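# Seat five bearings and collars on the shaft unit

## Task

Place the black bearings, the cover, the black collar, the all-steel bearing and the red bearing on the shaft unit, with every part sitting down on the seat meant for it.

## Robot and tools

Robot: two arms in a physics simulation, left_arm (carrying a left hand) and right_arm (carrying a right hand, the mirror of the left). Base poses in the scene frame: left_arm at (-0.036, +0.336, +0.042) m, quat_wxyz (+1.000, 0, 0, +0.010); right_arm at (-0.019, -0.295, +0.013) m, quat_wxyz (+1.000, 0, 0, -0.002). A two-camera stand is fixed behind the arms. Loose objects may occasionally get a brief shove.

Scene frame: origin at table-top height, halfway between the nominal arm bases; +z up, +x away from the robot over the table, +y toward left_arm. Image left/right does not match arm names. Reported hand positions (m) and quat_wxyz are in this frame and may be a few cm off, more at long reach.

Hand point: a point fixed to the palm, 0.05 m in front of it and 0.15 m out from the wrist mount along the fingers. Its +z runs along straight fingers, +y out of the palm, +x across the palm away from the thumb for the right hand (toward the thumb for the left). Straight fingers extend 0.06-0.07 m past the point along +z, their centre lines 0.06 m behind it along -y. A wrist bracket on the little-finger side can collide with things.

Command row: 28 numbers, each in [-1, 1], always for both arms: left dx, dy, dz, rx, ry, rz; left little, ring, middle, index, thumb_bend, thumb_turn, force_limit, speed; then the same 14 for the right arm. The six pose numbers are an offset, not a pose, measured from that arm's Hand target at the start of the action (or move), along the Hand target's own axes. 1.0 equals 0.6 m for dx/dy/dz and 180 degrees for rx/ry/rz, which form a single rotation vector. All six zero re-requests the current Hand target. Re-sending an offset moves the arm further. The controller limits commanded orientation to within 40 degrees of the measured one per step.

Hand numbers are absolute targets: fingers and thumb_bend +1 straight/open, -1 curled/closed; thumb_turn +1 beside the palm, -1 in front of it opposite the fingers. force_limit maps -1 to about 0 N and +1 to 10 N (15 N for the two thumb motors). speed rises linearly from near 0 at -1 to full at +0.48 and stays full up to +1 (full travel 0.49 s). For a soft grip close at speed -0.94 or below. There is no 'unchanged' value: to keep a hand as it is, resend the eight numbers of its last executed row; if none yet, send its hand_measured six values plus hand_force_limit and hand_speed. With thumb turned in, the hand grips objects about 0.035-0.065 m thick, handles down to about 0.025 m. A motor only starts when its target changes by 0.002 or more. To squeeze harder, raise force_limit and send a target more closed than hand_measured; to loosen, send one more open.

Tools:
execute_actions(actions, cameras): actions is a list of actions; each action is up to 15 rows, one per 1/30 s step, the last row repeated to fill 15 steps. Every row counts from the action's start Hand target. Images come only with an empty list or when cameras names them (["all"] for all).
move(target, speed, blend, blocking, cameras): target is one 28-number row or a list of up to 15 rows, all offsets from the same starting Hand targets. Paths are straight, end together, take at least 0.5 s and stop at 10 s. speed is m/s per arm path, 0.002 to 4.3, default 0.25 (turns up to twice that in rad/s); one value or one per target. blend (m) rounds corners in a list; 0 stops at each. blocking=false returns after about 0.5 s while motion continues. Moves do not avoid obstacles or the other arm; keep paths away from an arm's own base.
wait(seconds 0-10, cameras): lets time pass holding commands.
stop(cameras): brakes a running move.
zoom_image(camera, region [x0, y0, x1, y1], max 504x504 px): closer view of the newest image from cam_head_left, cam_head_right, cam_high, cam_left_wrist or cam_right_wrist.
show_instructions(): shows the reference images.
finished_scene(scene=1): ends the scene irreversibly; the parts must stay seated without the robot.

Results: per arm, position, quaternion, Hand target (next offsets start there), joint data, hand_measured, hand_stopped_by (moving, target, force, stalled, fault), hand_load_n (positive when the finger is pushed open; near 0 after losing grip), hand_force_limit, hand_speed. A move adds a 'move:' line with its ending (done, off_target, moving, held, fault) and limits (paced = pose clipped, held = steps withheld). done means within 10 mm and 2 degrees; neither done nor off_target tells you about contact. Hands often rest 1-3 cm (sometimes 5) short, usually low; resend or add the missing offset. Joint torques include arm weight, are noisy, and numbers 3 and 4 wrap at ±28 N m. Joint ranges (rad): waist -2.880 to 2.880, shoulder 0.000 to 3.142, elbow 0.000 to 3.019, wrist pitch -1.693 to 1.571, wrist yaw -1.571 to 1.571, wrist roll -2.094 to 2.094.

Cameras: cam_head_left, cam_head_right, cam_high (896x504), cam_left_wrist, cam_right_wrist (672x504, fisheye). Calibration is approximate.

Avoid: dropping parts or releasing them while moving, fast contacts, pressing far past a contact, heavy finger loads, arms touching or one hand gripping the other, anything leaving the table. A blocked arm keeps pushing until commanded back. Long holding or stretched reach heats motors; MOTOR HOT warns, and at 100 °C the arm goes limp for 30-60 s.

Each tool is called by a JSON object that holds its "name" and its "arguments", one argument or row to a line.

Reference images:

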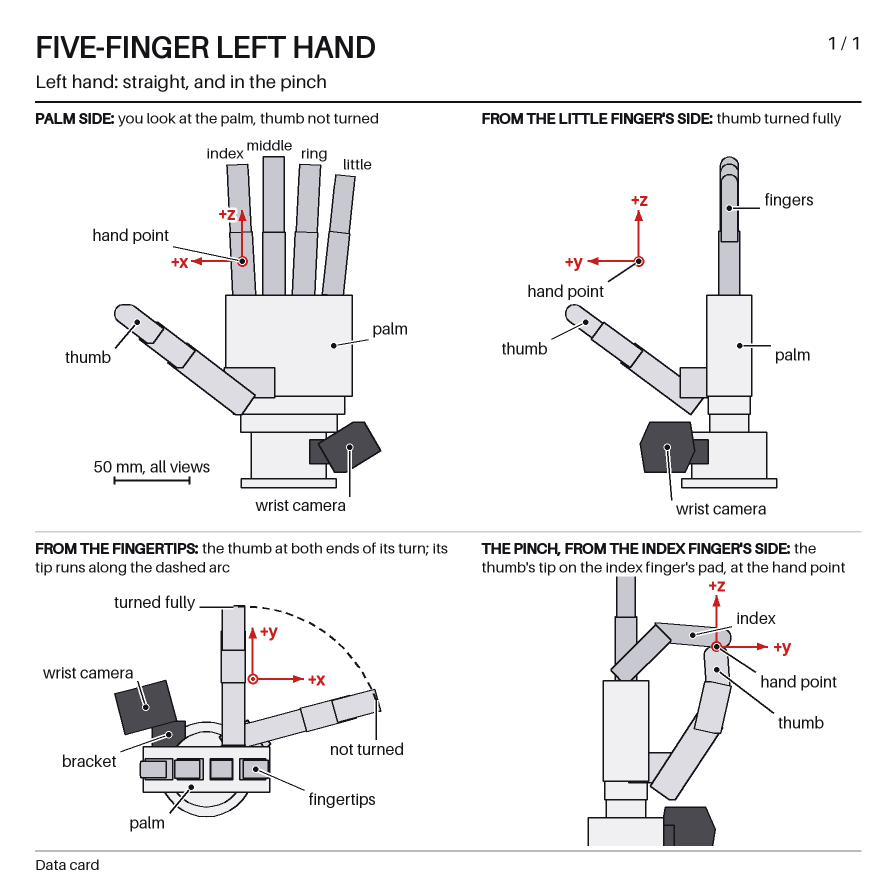

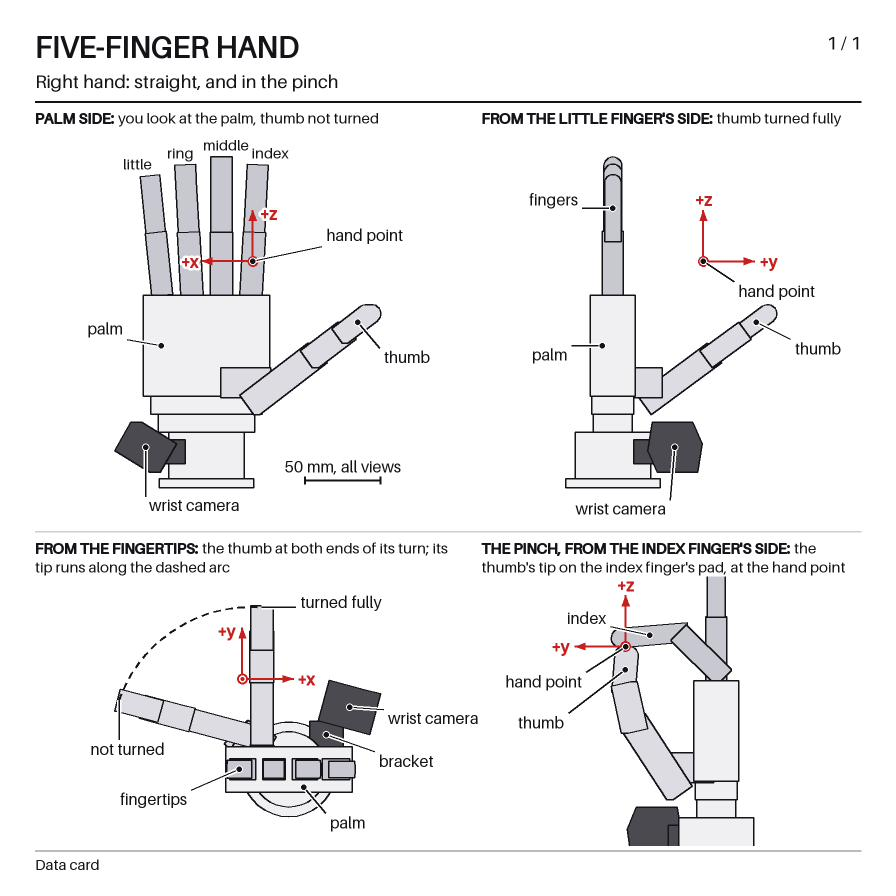

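## Session

{"name": "execute_actions", "arguments": {
  "actions": []
}}

Scene clock: 0.00 s.
left_arm: end_effector_position=(+0.5521, +0.5803, +0.2410) hand_measured=(+1.000, +1.000, +1.000, +1.000, +1.000, +1.000) hand_load_n=(+0.0, +0.0, +0.0, +0.0, -0.5, +0.0) hand_stopped_by=(target, target, target, target, target, target) hand_force_limit=0.00 hand_speed=-0.80 end_effector_quat_wxyz=(-0.141, +0.977, +0.156, -0.029) | right_arm: end_effector_position=(+0.4121, -0.0749, +0.2146) hand_measured=(+1.000, +1.000, +1.000, +1.000, +1.000, +1.000) hand_load_n=(+0.0, +0.0, +0.0, +0.5, +0.0, +0.0) hand_stopped_by=(target, target, target, target, target, target) hand_force_limit=0.00 hand_speed=-0.80 end_effector_quat_wxyz=(-0.344, +0.794, -0.248, +0.435)
Joint positions: left_arm=[0.382 1.953 2.005 -1.61 -0.288 -1.483] | right_arm=[0.55 1.088 0.741 -0.054 0.165 -0.53]
Joint velocities: within noise
Joint torques (N m): no reading
Heat: left arm: hottest shoulder 29 °C; right arm: hottest waist 27 °C.
Hand target: left_arm +0.5579, +0.5828, +0.2567; -0.145, +0.977, +0.158, -0.012 | right_arm +0.4189, -0.0708, +0.2298; -0.353, +0.786, -0.247, +0.443

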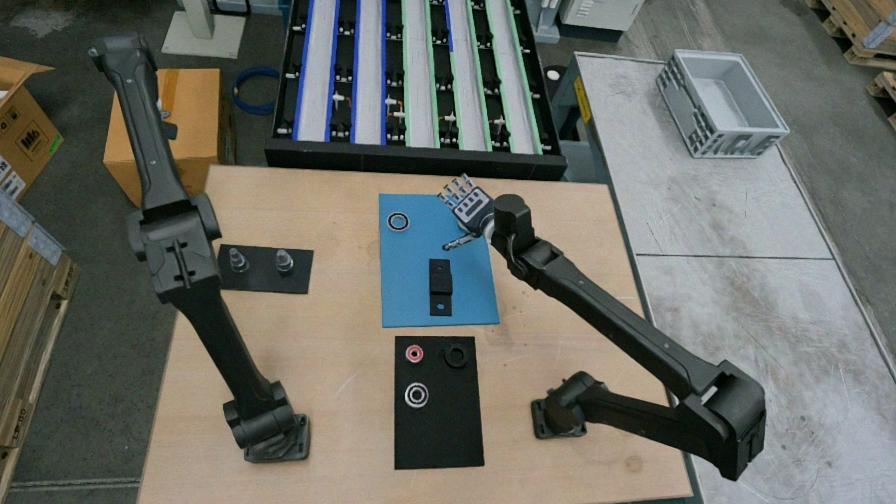

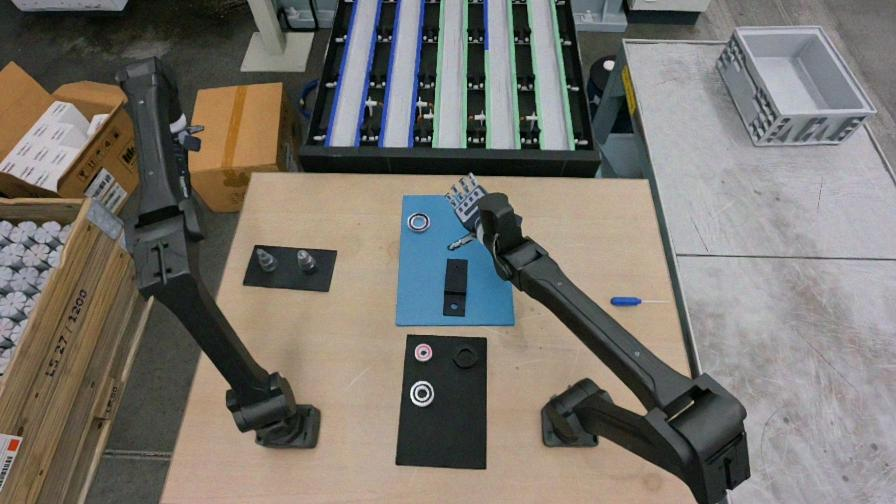

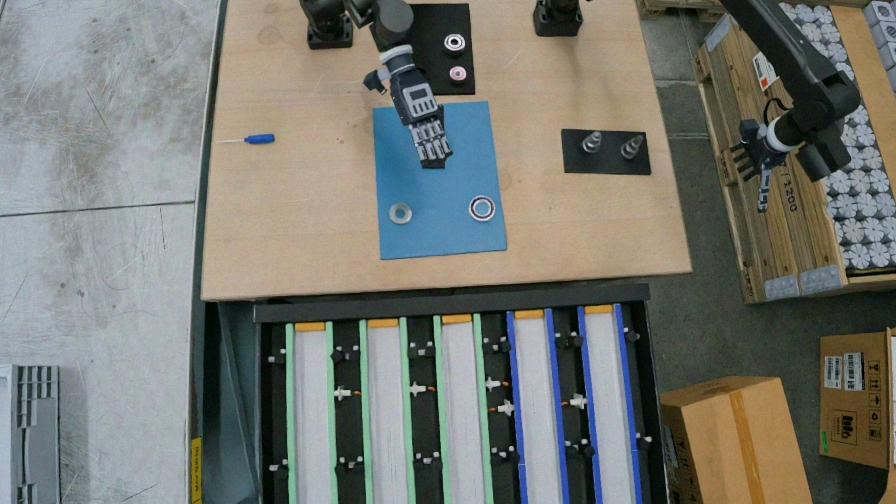

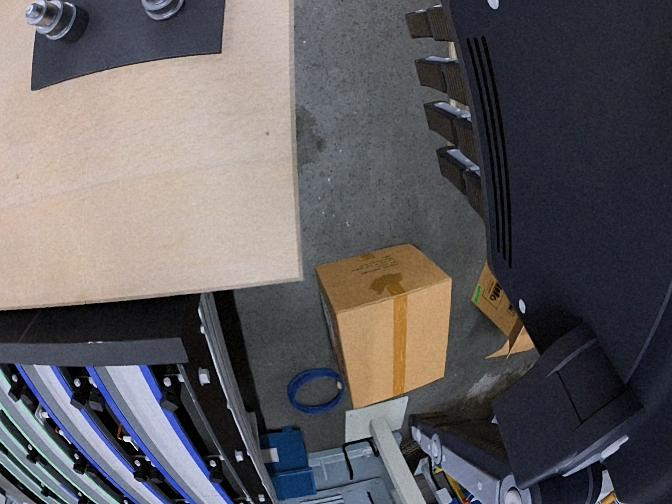

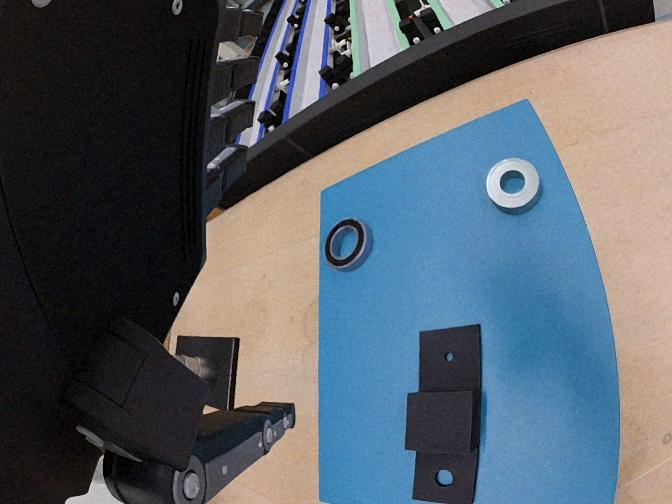

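{"name": "zoom_image", "arguments": {
  "camera": "cam_head_left",
  "region": [200, 220, 330, 310]
}}

{"name": "zoom_image", "arguments": {
  "camera": "cam_head_right",
  "region": [380, 180, 530, 480]
}}

{"name": "zoom_image", "arguments": {
  "camera": "cam_high",
  "region": [540, 110, 670, 190]
}}

{"name": "zoom_image", "arguments": {
  "camera": "cam_high",
  "region": [360, 0, 520, 260]
}}

{"name": "zoom_image", "arguments": {
  "camera": "cam_left_wrist",
  "region": [0, 0, 240, 100]
}}

{"name": "zoom_image", "arguments": {
  "camera": "cam_right_wrist",
  "region": [300, 100, 640, 504]
}}

Scaled by 3.877 from the camera's 896x504 image, which has a finer 1280x720 frame.

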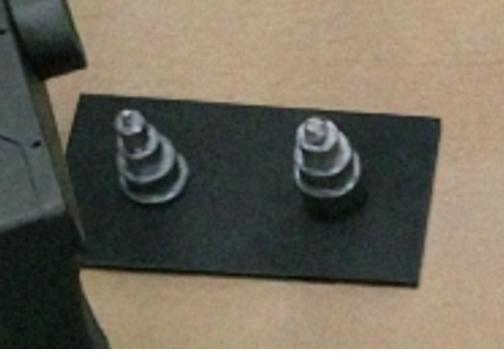

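Scaled by 1.680 from the camera's 896x504 image, which has a finer 1280x720 frame.

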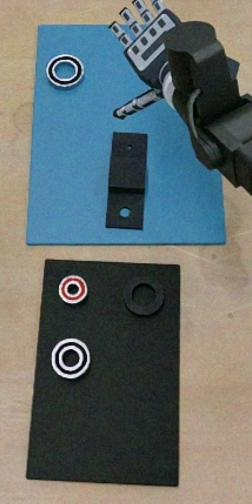

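Scaled by 3.877 from the camera's 896x504 image, which has a finer 1280x720 frame.

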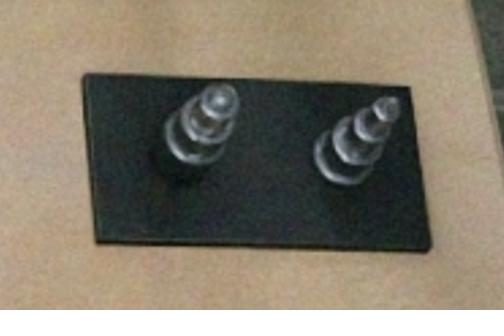

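Scaled by 1.938 from the camera's 896x504 image, which has a finer 1280x720 frame.

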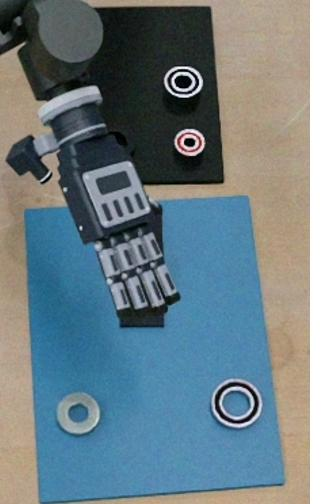

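Scaled by 2.100 from the camera's 672x504 image, which has a finer 960x720 frame.

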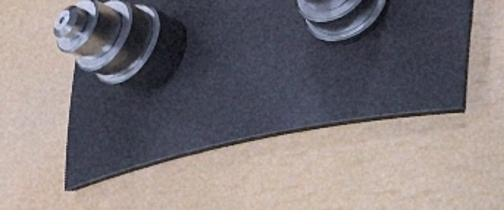

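Scaled by 1.248 from the camera's 672x504 image, which has a finer 960x720 frame.

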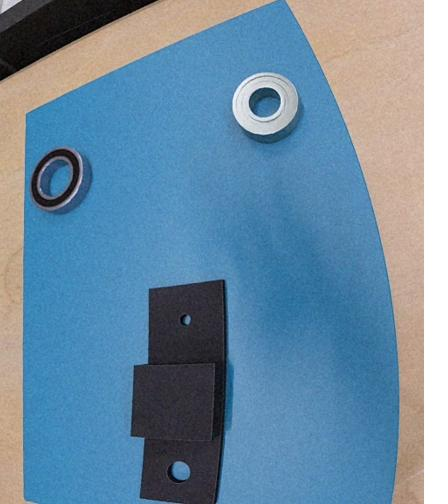

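{"name": "move", "arguments": {
  "target": [-0.50, 0.138, -0.08, 0, 0, 0, 1, 1, 1, 1, 1, 1, 0, -0.8, 0, 0, 0, 0, 0, 0, 1, 1, 1, 1, 1, 1, 0, -0.8],
  "speed": 0.25,
  "cameras": ["cam_left_wrist", "cam_head_left", "cam_high"]
}}

Scene clock: 159.33 s.
left_arm: end_effector_position=(+0.3037, +0.4030, +0.2700) hand_measured=(+1.000, +1.000, +1.000, +1.000, +1.000, +1.000) hand_load_n=(+0.0, +0.0, +0.0, +0.0, +0.0, +0.0) hand_stopped_by=(target, target, target, target, target, target) hand_force_limit=0.00 hand_speed=-0.80 end_effector_quat_wxyz=(-0.143, +0.977, +0.156, -0.012) | right_arm: end_effector_position=(+0.4121, -0.0749, +0.2146) hand_measured=(+1.000, +1.000, +1.000, +1.000, +1.000, +1.000) hand_load_n=(+0.0, +0.0, +0.0, +0.0, +0.0, +0.0) hand_stopped_by=(target, target, target, target, target, target) hand_force_limit=0.00 hand_speed=-0.80 end_effector_quat_wxyz=(-0.344, +0.794, -0.248, +0.435)
Joint positions: left_arm=[0.17 1.152 1.153 -1.586 -0.288 -1.7] | right_arm=[0.55 1.088 0.741 -0.054 0.165 -0.53]
Joint torques (N m): left_arm=[-1.44 -4.84 7.9 0.21 -0.38 -0.18] | right_arm=[-1.73 -8.35 9.03 1.94 0 0.05]
Heat: left arm: hottest shoulder 35 °C; right arm: hottest elbow 36 °C.
Hand target: left_arm +0.3017, +0.4004, +0.2718; -0.145, +0.977, +0.158, -0.012 | right_arm +0.4189, -0.0708, +0.2298; -0.353, +0.786, -0.247, +0.443
Off the commanded pose: left_arm 0.004 m, 0 deg | right_arm 0.017 m, 2 deg.
move: off_target (right_arm)
camera_calibration:
cam_left_wrist: T_world_to_cam=[[0.00747403, 0.958042, 0.286531, -0.465797], [0.895569, -0.133886, 0.4243, -0.331873], [0.44486, 0.253437, -0.858993, 0.108699], [0, 0, 0, 1]] pos_world=[0.252341, 0.374272, 0.367651]
Images, in order (width x height): cam_head_left 896x504, cam_high 896x504, cam_left_wrist 672x504.

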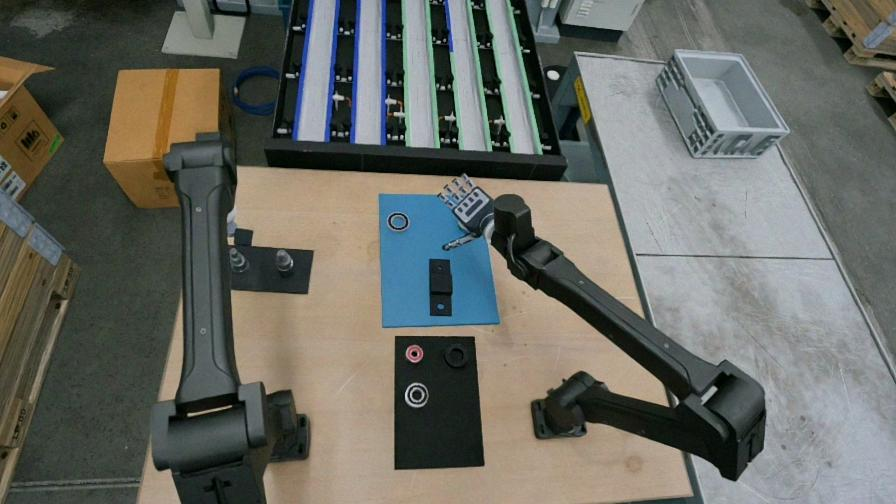

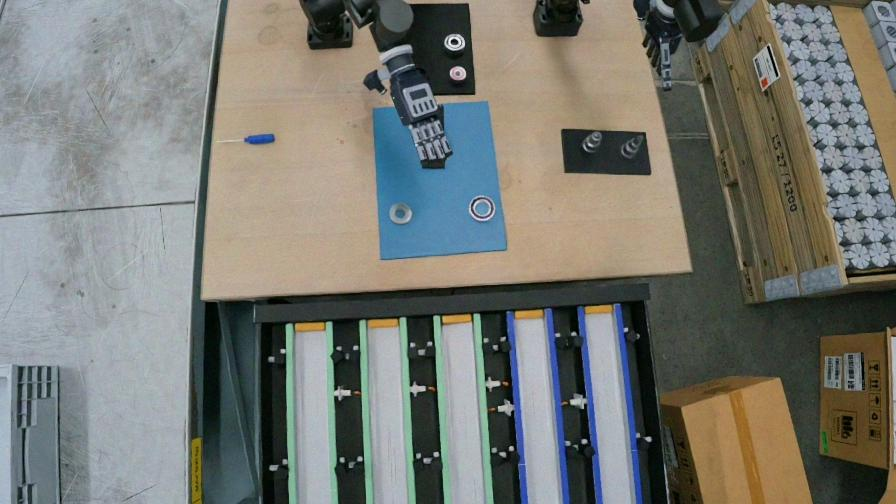

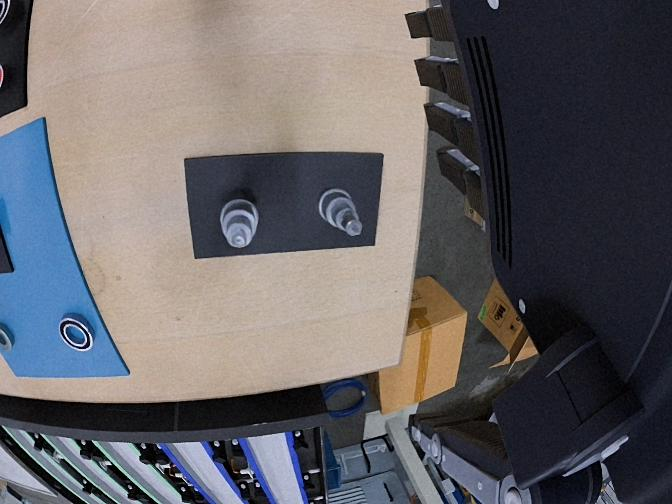

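{"name": "zoom_image", "arguments": {
  "camera": "cam_left_wrist",
  "region": [170, 130, 400, 280]
}}

Scaled by 2.191 from the camera's 672x504 image, which has a finer 960x720 frame.

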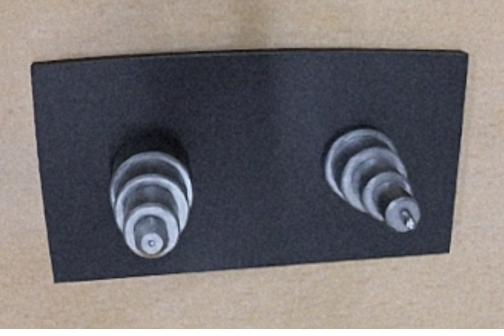

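{"name": "move", "arguments": {
  "target": [
    [-0.0425, -0.1987, 0.0587, 0.1494, 0.3659, 0.4876, 1, 1, 1, 1, 1, 1, 0, -0.8, 0.215, 0.247, -0.329, 0, 0, 0, 1, 1, 1, 1, 1, 1, 0, -0.8],
    [-0.0462, -0.1508, 0.2185, 0.1494, 0.3659, 0.4876, 1, 1, 1, 1, 1, 1, 0, -0.8, 0.215, 0.247, -0.329, 0, 0, 0, 1, 1, 1, 1, 1, 1, 0, -0.8]
  ],
  "speed": 0.35,
  "cameras": ["cam_left_wrist", "cam_head_left", "cam_high"]
}}

Scene clock: 285.27 s.
left_arm: end_effector_position=(+0.2364, +0.5049, +0.1704) hand_measured=(+1.000, +1.000, +1.000, +1.000, +1.000, +1.000) hand_load_n=(+0.0, +0.0, +0.0, +0.0, +0.0, -0.5) hand_stopped_by=(target, target, target, target, target, target) hand_force_limit=0.00 hand_speed=-0.80 end_effector_quat_wxyz=(-0.336, +0.621, -0.619, +0.344) | right_arm: end_effector_position=(+0.2969, -0.3150, +0.2402) hand_measured=(+1.000, +1.000, +1.000, +1.000, +1.000, +1.000) hand_load_n=(-0.5, +0.5, +0.0, +0.0, +0.0, -0.5) hand_stopped_by=(target, target, target, target, target, target) hand_force_limit=0.00 hand_speed=-0.80 end_effector_quat_wxyz=(-0.360, +0.789, -0.253, +0.430)
Joint positions: left_arm=[0.943 0.894 0.548 -0.5 0.772 0.654] | right_arm=[-0.399 0.567 0.587 -0.537 -0.719 -0.923]
Joint torques (N m): left_arm=[-0.38 -1.38 8.66 2.43 0.34 0.02] | right_arm=[-2.96 -0.56 9.31 1.31 -0.52 -0.11]
Heat: left arm: hottest shoulder 30 °C; right arm: hottest elbow 37 °C.
Hand target: left_arm +0.2386, +0.5106, +0.1717; -0.343, +0.619, -0.618, +0.343 | right_arm +0.2986, -0.3208, +0.2531; -0.353, +0.786, -0.247, +0.443
Off the commanded pose: left_arm 0.006 m, 1 deg | right_arm 0.014 m, 2 deg.
move: off_target (right_arm)
camera_calibration:
cam_left_wrist: T_world_to_cam=[[0.50121, -0.301313, 0.811172, -0.104741], [-0.573663, -0.817515, 0.0507882, 0.540398], [0.647842, -0.490795, -0.582598, 0.307971], [0, 0, 0, 1]] pos_world=[0.162987, 0.561374, 0.236941]
Images, in order (width x height): cam_head_left 896x504, cam_high 896x504, cam_left_wrist 672x504.

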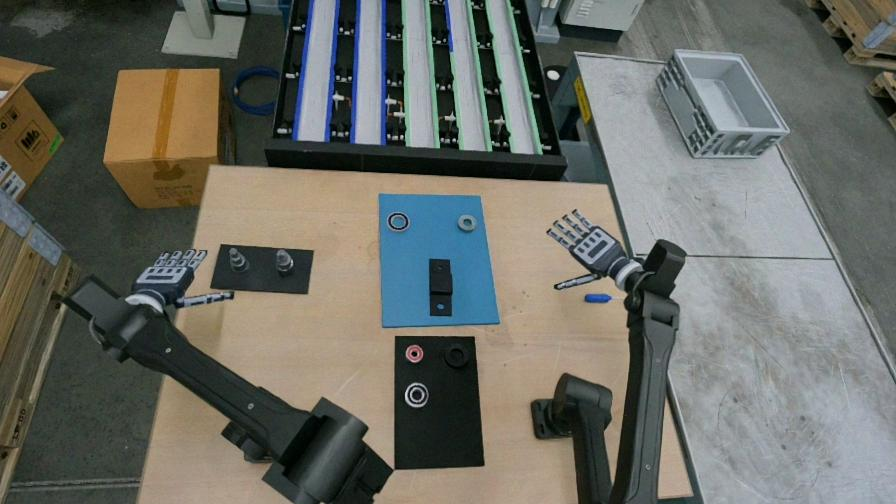

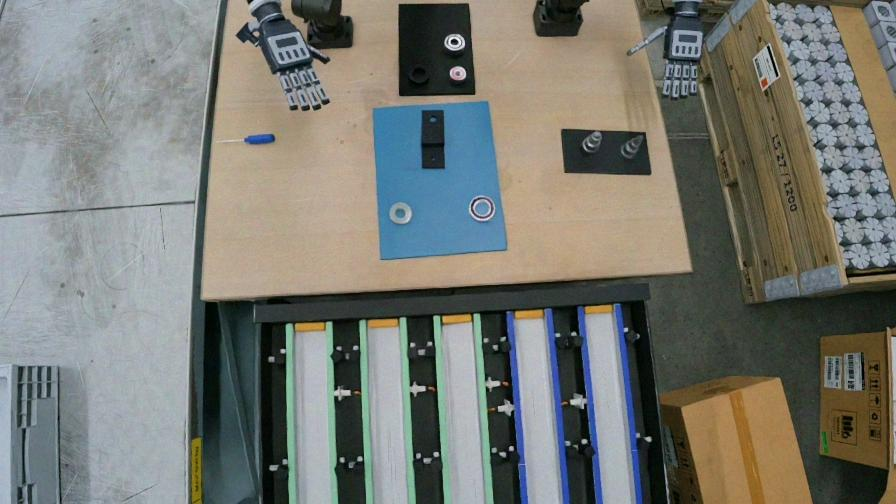

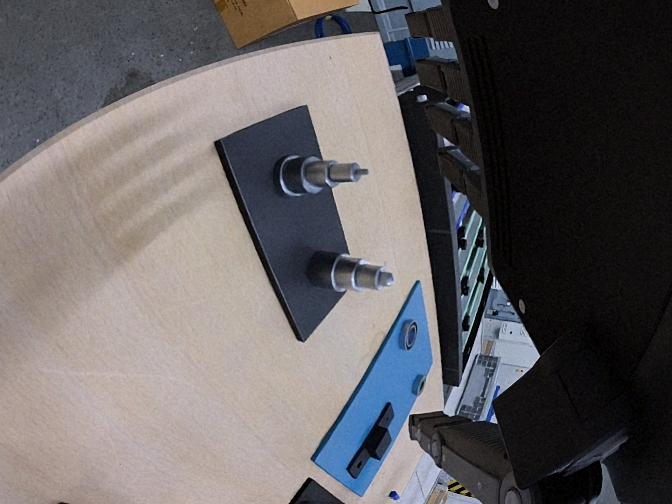

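{"name": "zoom_image", "arguments": {
  "camera": "cam_left_wrist",
  "region": [205, 90, 435, 350]
}}

{"name": "zoom_image", "arguments": {
  "camera": "cam_high",
  "region": [370, 0, 510, 180]
}}

{"name": "zoom_image", "arguments": {
  "camera": "cam_head_left",
  "region": [370, 190, 510, 330]
}}

{"name": "zoom_image", "arguments": {
  "camera": "cam_head_left",
  "region": [390, 330, 490, 420]
}}

Scaled by 1.938 from the camera's 672x504 image, which has a finer 960x720 frame.

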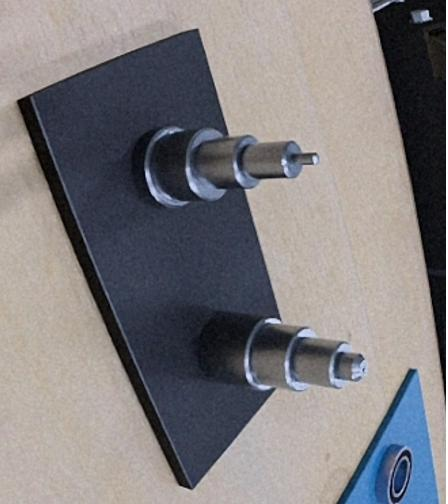

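Scaled by 2.800 from the camera's 896x504 image, which has a finer 1280x720 frame.

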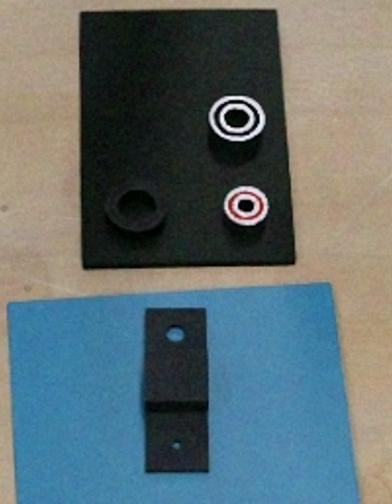

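Scaled by 3.600 from the camera's 896x504 image, which has a finer 1280x720 frame.

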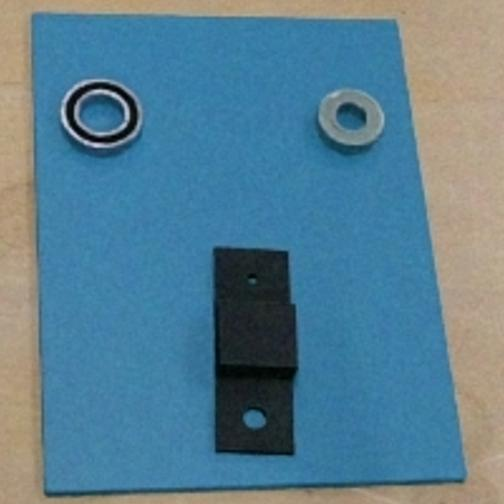

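Scaled by 5.040 from the camera's 896x504 image, which has a finer 1280x720 frame.

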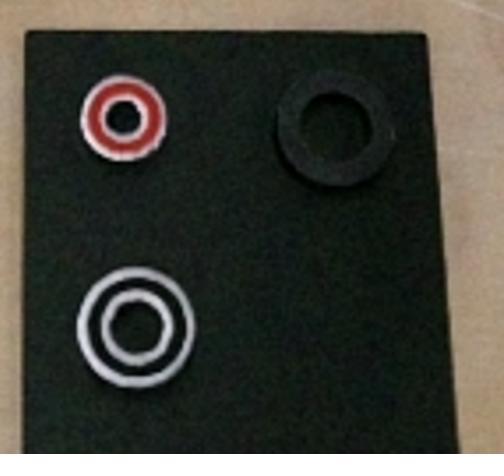

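{"name": "zoom_image", "arguments": {
  "camera": "cam_left_wrist",
  "region": [265, 140, 385, 210]
}}

{"name": "zoom_image", "arguments": {
  "camera": "cam_left_wrist",
  "region": [295, 235, 415, 305]
}}

Scaled by 4.200 from the camera's 672x504 image, which has a finer 960x720 frame.

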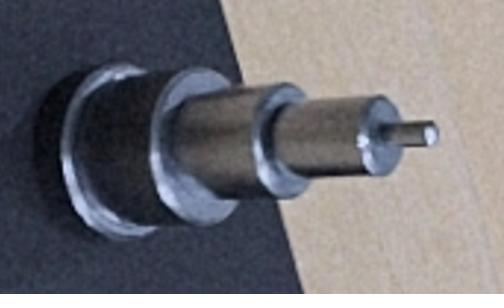

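Scaled by 4.200 from the camera's 672x504 image, which has a finer 960x720 frame.

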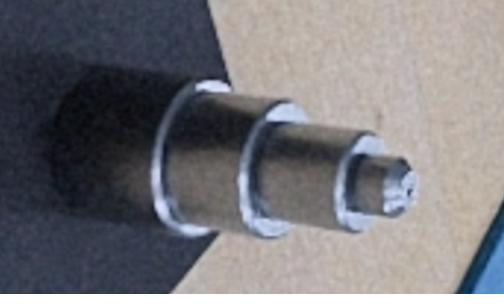

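{"name": "move", "arguments": {
  "target": [0.4333, -0.1483, 0.1431, -0.0333, 0, 0, 1, 1, 0.4, 0.4, 1, -1, 0, 0, 0, 0, 0, 0, 0, 0, 1, 1, 1, 1, 1, 1, 0, -0.8],
  "speed": 0.3,
  "cameras": ["cam_left_wrist"]
}}

Scene clock: 521.10 s.
left_arm: end_effector_position=(+0.3335, +0.2598, +0.1707) hand_measured=(+1.000, +1.000, +0.400, +0.400, +1.000, -1.000) hand_load_n=(-0.5, +0.0, +0.0, +0.0, +0.0, +0.0) hand_stopped_by=(target, target, target, target, target, target) hand_force_limit=0.00 hand_speed=0.00 end_effector_quat_wxyz=(-0.295, +0.642, -0.649, +0.282) | right_arm: end_effector_position=(+0.2969, -0.3150, +0.2402) hand_measured=(+1.000, +1.000, +1.000, +1.000, +1.000, +1.000) hand_load_n=(+0.0, +0.0, +0.0, -0.5, +0.0, +0.0) hand_stopped_by=(target, target, target, target, target, target) hand_force_limit=0.00 hand_speed=-0.80 end_effector_quat_wxyz=(-0.360, +0.789, -0.253, +0.430)
Joint positions: left_arm=[-0.201 0.938 0.611 -0.413 -0.147 -0.106] | right_arm=[-0.399 0.567 0.587 -0.537 -0.719 -0.923]
Joint torques (N m): left_arm=[-1.61 -1.85 13.33 2.62 -0.28 -0.16] | right_arm=[-2.9 -0.44 9.18 1.39 -0.53 -0.14]
Heat: left arm: hottest elbow 32 °C; right arm: hottest elbow 37 °C.
Hand target: left_arm +0.3588, +0.2507, +0.2017; -0.310, +0.636, -0.635, +0.310 | right_arm +0.2986, -0.3208, +0.2531; -0.353, +0.786, -0.247, +0.443
Off the commanded pose: left_arm 0.041 m, 4 deg | right_arm 0.014 m, 2 deg.
move: off_target (left_arm, right_arm)
camera_calibration:
cam_left_wrist: T_world_to_cam=[[0.626045, -0.324032, 0.709275, -0.245883], [-0.557947, -0.821567, 0.117142, 0.380232], [0.544759, -0.469074, -0.695131, 0.172788], [0, 0, 0, 1]] pos_world=[0.271955, 0.313762, 0.249968]
Images, in order (width x height): cam_left_wrist 672x504.

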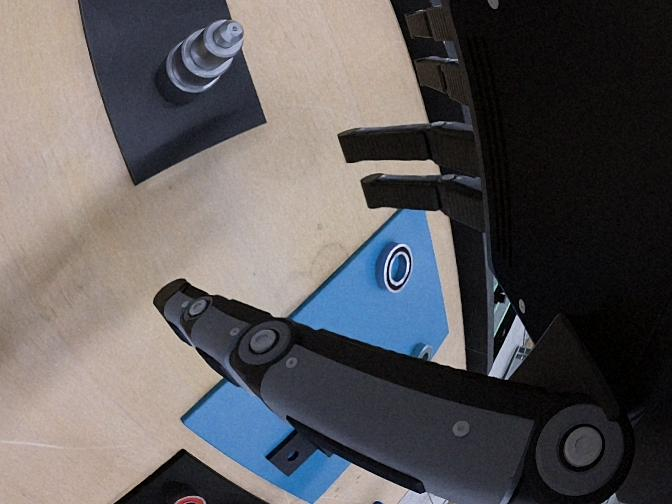

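{"name": "zoom_image", "arguments": {
  "camera": "cam_left_wrist",
  "region": [360, 220, 450, 380]
}}

{"name": "zoom_image", "arguments": {
  "camera": "cam_left_wrist",
  "region": [140, 0, 270, 120]
}}

Scaled by 3.150 from the camera's 672x504 image, which has a finer 960x720 frame.

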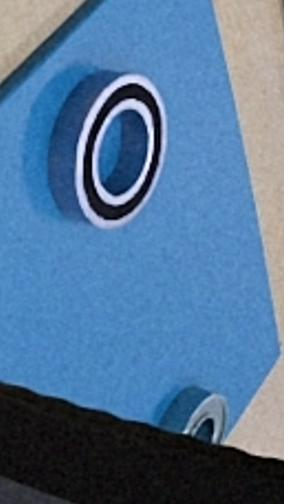

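Scaled by 3.877 from the camera's 672x504 image, which has a finer 960x720 frame.

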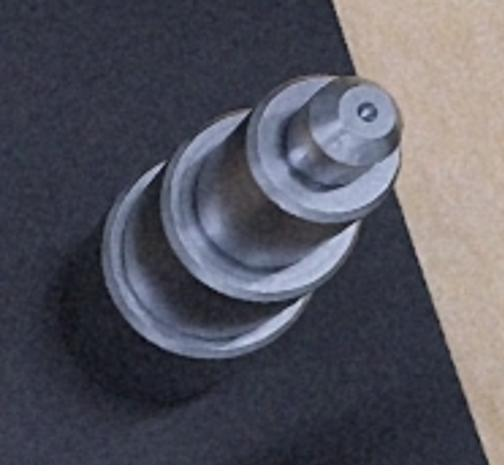

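{"name": "move", "arguments": {
  "target": [
    [0.3167, 0.1075, -0.0833, 0, 0.1751, 0.1369, 1, 1, 0.4, 0.4, 1, -1, 0, 0, 0, 0, 0, 0, 0, 0, 1, 1, 1, 1, 1, 1, 0, -0.8],
    [0.51, 0.3117, -0.2092, 0, 0.2846, 0.2224, 1, 1, 0.4, 0.4, 1, -1, 0, 0, 0, 0, 0, 0, 0, 0, 1, 1, 1, 1, 1, 1, 0, -0.8]
  ],
  "speed": 0.3,
  "blend": [0.05, 0],
  "cameras": ["cam_left_wrist", "cam_head_left", "cam_high"]
}}

Scene clock: 594.30 s.
left_arm: end_effector_position=(+0.1427, -0.0473, +0.1269) hand_measured=(+1.000, +1.000, +0.400, +0.400, +1.000, -1.000) hand_load_n=(+0.0, +0.0, +0.0, +0.0, +0.0, +0.0) hand_stopped_by=(target, target, target, target, target, target) hand_force_limit=0.00 hand_speed=0.00 end_effector_quat_wxyz=(+0.090, -0.205, +0.880, -0.419) | right_arm: end_effector_position=(+0.2969, -0.3150, +0.2402) hand_measured=(+1.000, +1.000, +1.000, +1.000, +1.000, +1.000) hand_load_n=(+0.0, +0.0, +0.0, +0.0, +0.0, +0.0) hand_stopped_by=(target, target, target, target, target, target) hand_force_limit=0.00 hand_speed=-0.80 end_effector_quat_wxyz=(-0.360, +0.789, -0.253, +0.430)
Joint positions: left_arm=[-1.053 1.156 0.594 -0.126 0.075 0.045] | right_arm=[-0.399 0.567 0.587 -0.537 -0.719 -0.923]
Joint torques (N m): left_arm=[-1.38 -3.78 8.68 2.84 -0.17 0.14] | right_arm=[-2.84 -0.5 9.32 1.26 -0.52 -0.13]
Heat: left arm: hottest elbow 42 °C; right arm: hottest elbow 37 °C.
Hand target: left_arm +0.1451, -0.0555, +0.1314; +0.095, -0.195, +0.877, -0.428 | right_arm +0.2986, -0.3208, +0.2531; -0.353, +0.786, -0.247, +0.443
Off the commanded pose: left_arm 0.010 m, 2 deg | right_arm 0.014 m, 2 deg.
move: off_target (right_arm)
camera_calibration:
cam_left_wrist: T_world_to_cam=[[-0.0112388, -0.665182, 0.746597, -0.124757], [-0.981486, 0.150109, 0.118965, 0.132777], [-0.191204, -0.731437, -0.654554, 0.189682], [0, 0, 0, 1]] pos_world=[0.165185, 0.0358233, 0.201504]
Images, in order (width x height): cam_head_left 896x504, cam_high 896x504, cam_left_wrist 672x504.

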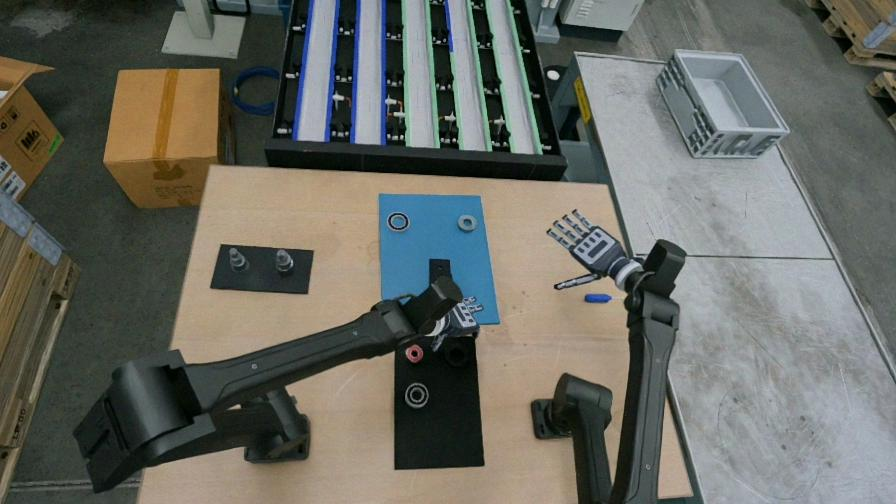

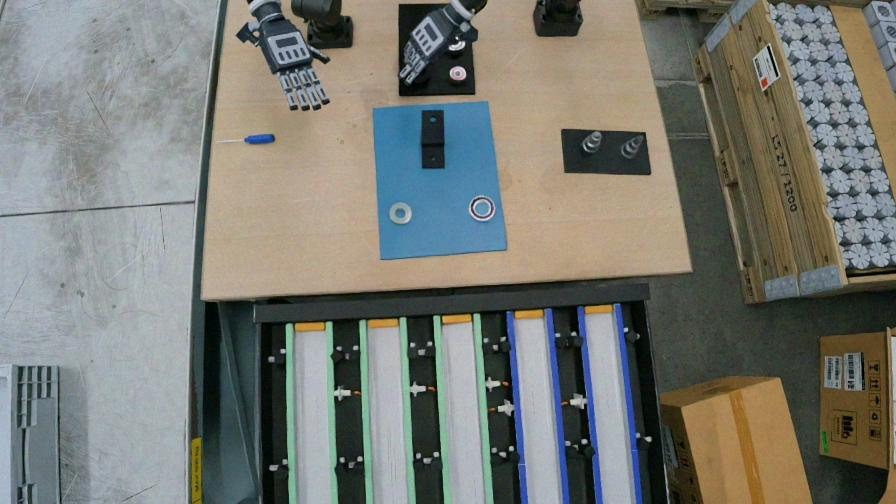

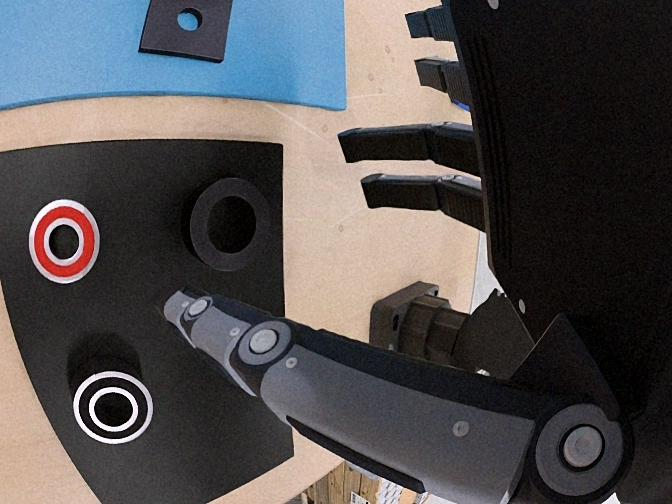

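{"name": "zoom_image", "arguments": {
  "camera": "cam_left_wrist",
  "region": [20, 150, 290, 460]
}}

{"name": "zoom_image", "arguments": {
  "camera": "cam_left_wrist",
  "region": [170, 160, 290, 290]
}}

{"name": "zoom_image", "arguments": {
  "camera": "cam_left_wrist",
  "region": [50, 330, 180, 460]
}}

Scaled by 1.626 from the camera's 672x504 image, which has a finer 960x720 frame.

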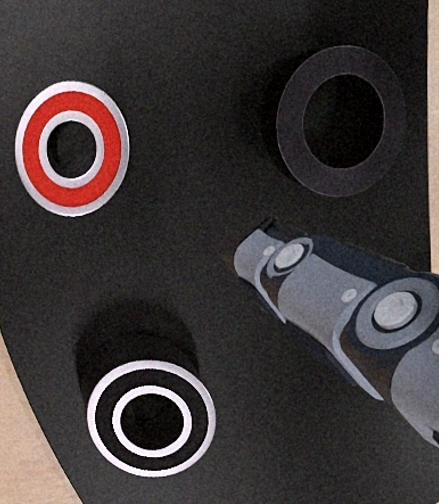

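Scaled by 3.877 from the camera's 672x504 image, which has a finer 960x720 frame.

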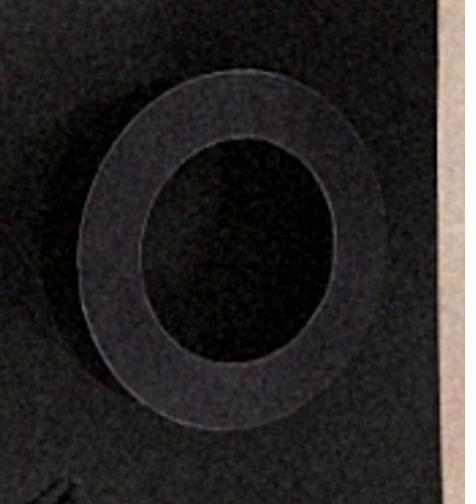

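Scaled by 3.877 from the camera's 672x504 image, which has a finer 960x720 frame.

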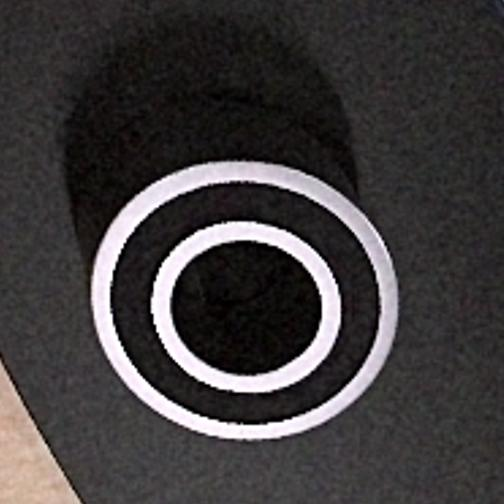

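{"name": "move", "arguments": {
  "target": [0.0287, 0.0393, 0.104, 0, 0, 0, 1, 1, 0.4, 0.4, 1, -1, 0, 0, 0, 0, 0, 0, 0, 0, 1, 1, 1, 1, 1, 1, 0, -0.8],
  "speed": 0.15,
  "cameras": ["cam_left_wrist", "cam_head_left"]
}}

Scene clock: 751.23 s.
left_arm: end_effector_position=(+0.1435, -0.0830, +0.0684) hand_measured=(+1.000, +1.000, +0.400, +0.400, +1.000, -1.000) hand_load_n=(+0.0, +0.0, +0.0, +0.0, +0.0, +0.0) hand_stopped_by=(target, target, target, target, target, target) hand_force_limit=0.00 hand_speed=0.00 end_effector_quat_wxyz=(+0.096, -0.194, +0.883, -0.416) | right_arm: end_effector_position=(+0.2969, -0.3150, +0.2402) hand_measured=(+1.000, +1.000, +1.000, +1.000, +1.000, +1.000) hand_load_n=(+0.0, +0.0, +0.0, +0.0, +0.0, +0.0) hand_stopped_by=(target, target, target, target, target, target) hand_force_limit=0.00 hand_speed=-0.80 end_effector_quat_wxyz=(-0.360, +0.789, -0.253, +0.430)
Joint positions: left_arm=[-1.11 1.385 0.594 0.101 0.031 0.035] | right_arm=[-0.399 0.567 0.587 -0.537 -0.719 -0.923]
Joint torques (N m): left_arm=[-1.49 -5.42 7.8 2.89 -0.19 -0.13] | right_arm=[-3.14 -1.08 9.2 1.39 -0.51 -0.12]
Heat: left arm: hottest elbow 35 °C; right arm: hottest elbow 39 °C.
Hand target: left_arm +0.1442, -0.0942, +0.0744; +0.095, -0.195, +0.877, -0.428 | right_arm +0.2986, -0.3208, +0.2531; -0.353, +0.786, -0.247, +0.443
Off the commanded pose: left_arm 0.013 m, 2 deg | right_arm 0.014 m, 2 deg.
move: off_target (left_arm, right_arm)
camera_calibration:
cam_left_wrist: T_world_to_cam=[[-0.0342962, -0.673906, 0.738021, -0.101669], [-0.980897, 0.164181, 0.104335, 0.1479], [-0.191481, -0.720344, -0.666663, 0.127332], [0, 0, 0, 1]] pos_world=[0.165969, -0.00107491, 0.14449]
Images, in order (width x height): cam_head_left 896x504, cam_left_wrist 672x504.

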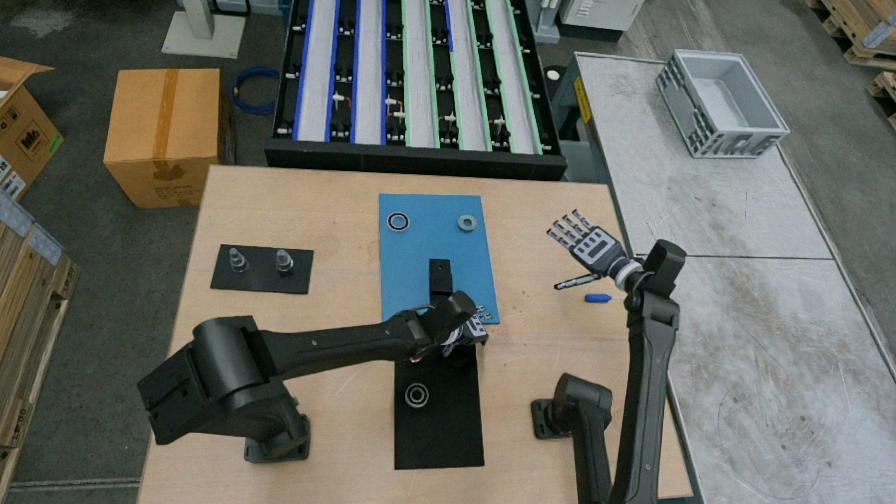

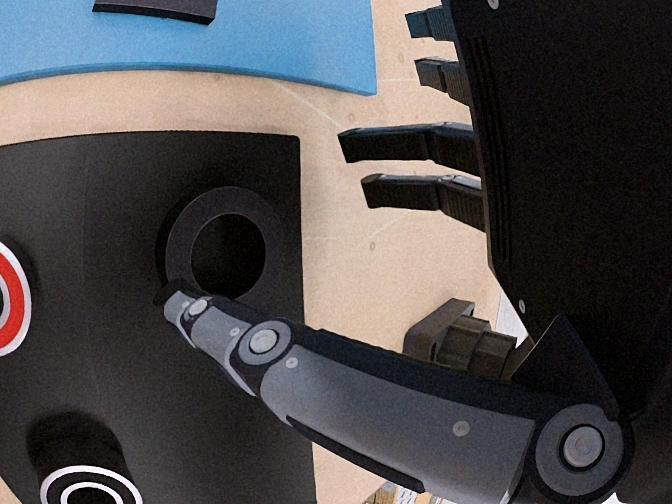

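{"name": "move", "arguments": {
  "target": [0.0133, 0.0277, 0.0322, 0, 0, 0, 1, 1, 0.4, 0.4, 1, -1, 0, 0, 0, 0, 0, 0, 0, 0, 1, 1, 1, 1, 1, 1, 0, -0.8],
  "speed": 0.1,
  "cameras": ["cam_left_wrist"]
}}

Scene clock: 786.90 s.
left_arm: end_effector_position=(+0.1417, -0.0961, +0.0489) hand_measured=(+1.000, +1.000, +0.400, +0.400, +1.000, -1.000) hand_load_n=(+0.0, +0.0, +0.0, +0.0, +0.0, +0.0) hand_stopped_by=(target, target, target, target, target, target) hand_force_limit=0.00 hand_speed=0.00 end_effector_quat_wxyz=(+0.097, -0.193, +0.881, -0.421) | right_arm: end_effector_position=(+0.2969, -0.3150, +0.2402) hand_measured=(+1.000, +1.000, +1.000, +1.000, +1.000, +1.000) hand_load_n=(+0.0, +0.0, +0.0, +0.0, +0.0, +0.0) hand_stopped_by=(target, target, target, target, target, target) hand_force_limit=0.00 hand_speed=-0.80 end_effector_quat_wxyz=(-0.360, +0.789, -0.253, +0.430)
Joint positions: left_arm=[-1.132 1.465 0.594 0.194 0.012 0.021] | right_arm=[-0.399 0.567 0.587 -0.537 -0.719 -0.923]
Joint torques (N m): left_arm=[-1.55 -5.95 6.42 2.76 -0.2 -0.14] | right_arm=[-3.02 -0.91 9.28 1.28 -0.53 -0.11]
Heat: left arm: hottest elbow 34 °C; right arm: hottest elbow 39 °C.
Hand target: left_arm +0.1391, -0.1021, +0.0494; +0.095, -0.195, +0.877, -0.428 | right_arm +0.2986, -0.3208, +0.2531; -0.353, +0.786, -0.247, +0.443
Off the commanded pose: left_arm 0.007 m, 1 deg | right_arm 0.014 m, 2 deg.
move: off_target (right_arm)
camera_calibration:
cam_left_wrist: T_world_to_cam=[[-0.0381285, -0.666021, 0.744958, -0.0951842], [-0.981681, 0.164234, 0.0965872, 0.15087], [-0.186677, -0.727629, -0.660082, 0.102802], [0, 0, 0, 1]] pos_world=[0.163667, -0.0133712, 0.124194]
Images, in order (width x height): cam_left_wrist 672x504.

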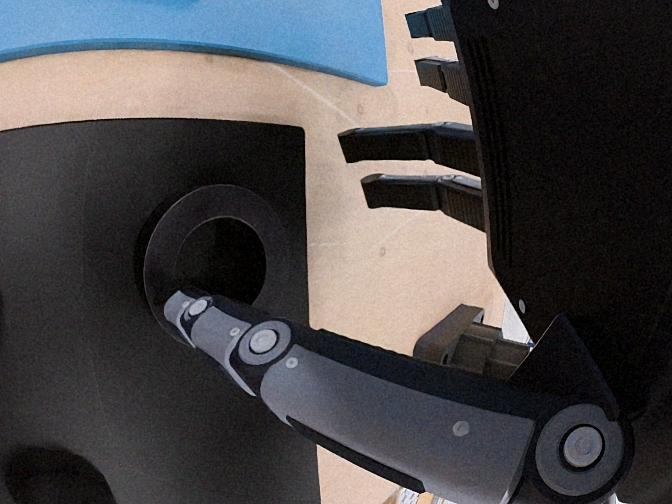

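{"name": "zoom_image", "arguments": {
  "camera": "cam_left_wrist",
  "region": [130, 160, 330, 360]
}}

Scaled by 2.520 from the camera's 672x504 image, which has a finer 960x720 frame.

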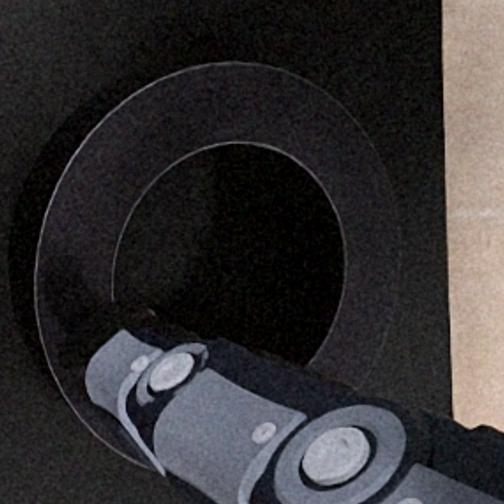

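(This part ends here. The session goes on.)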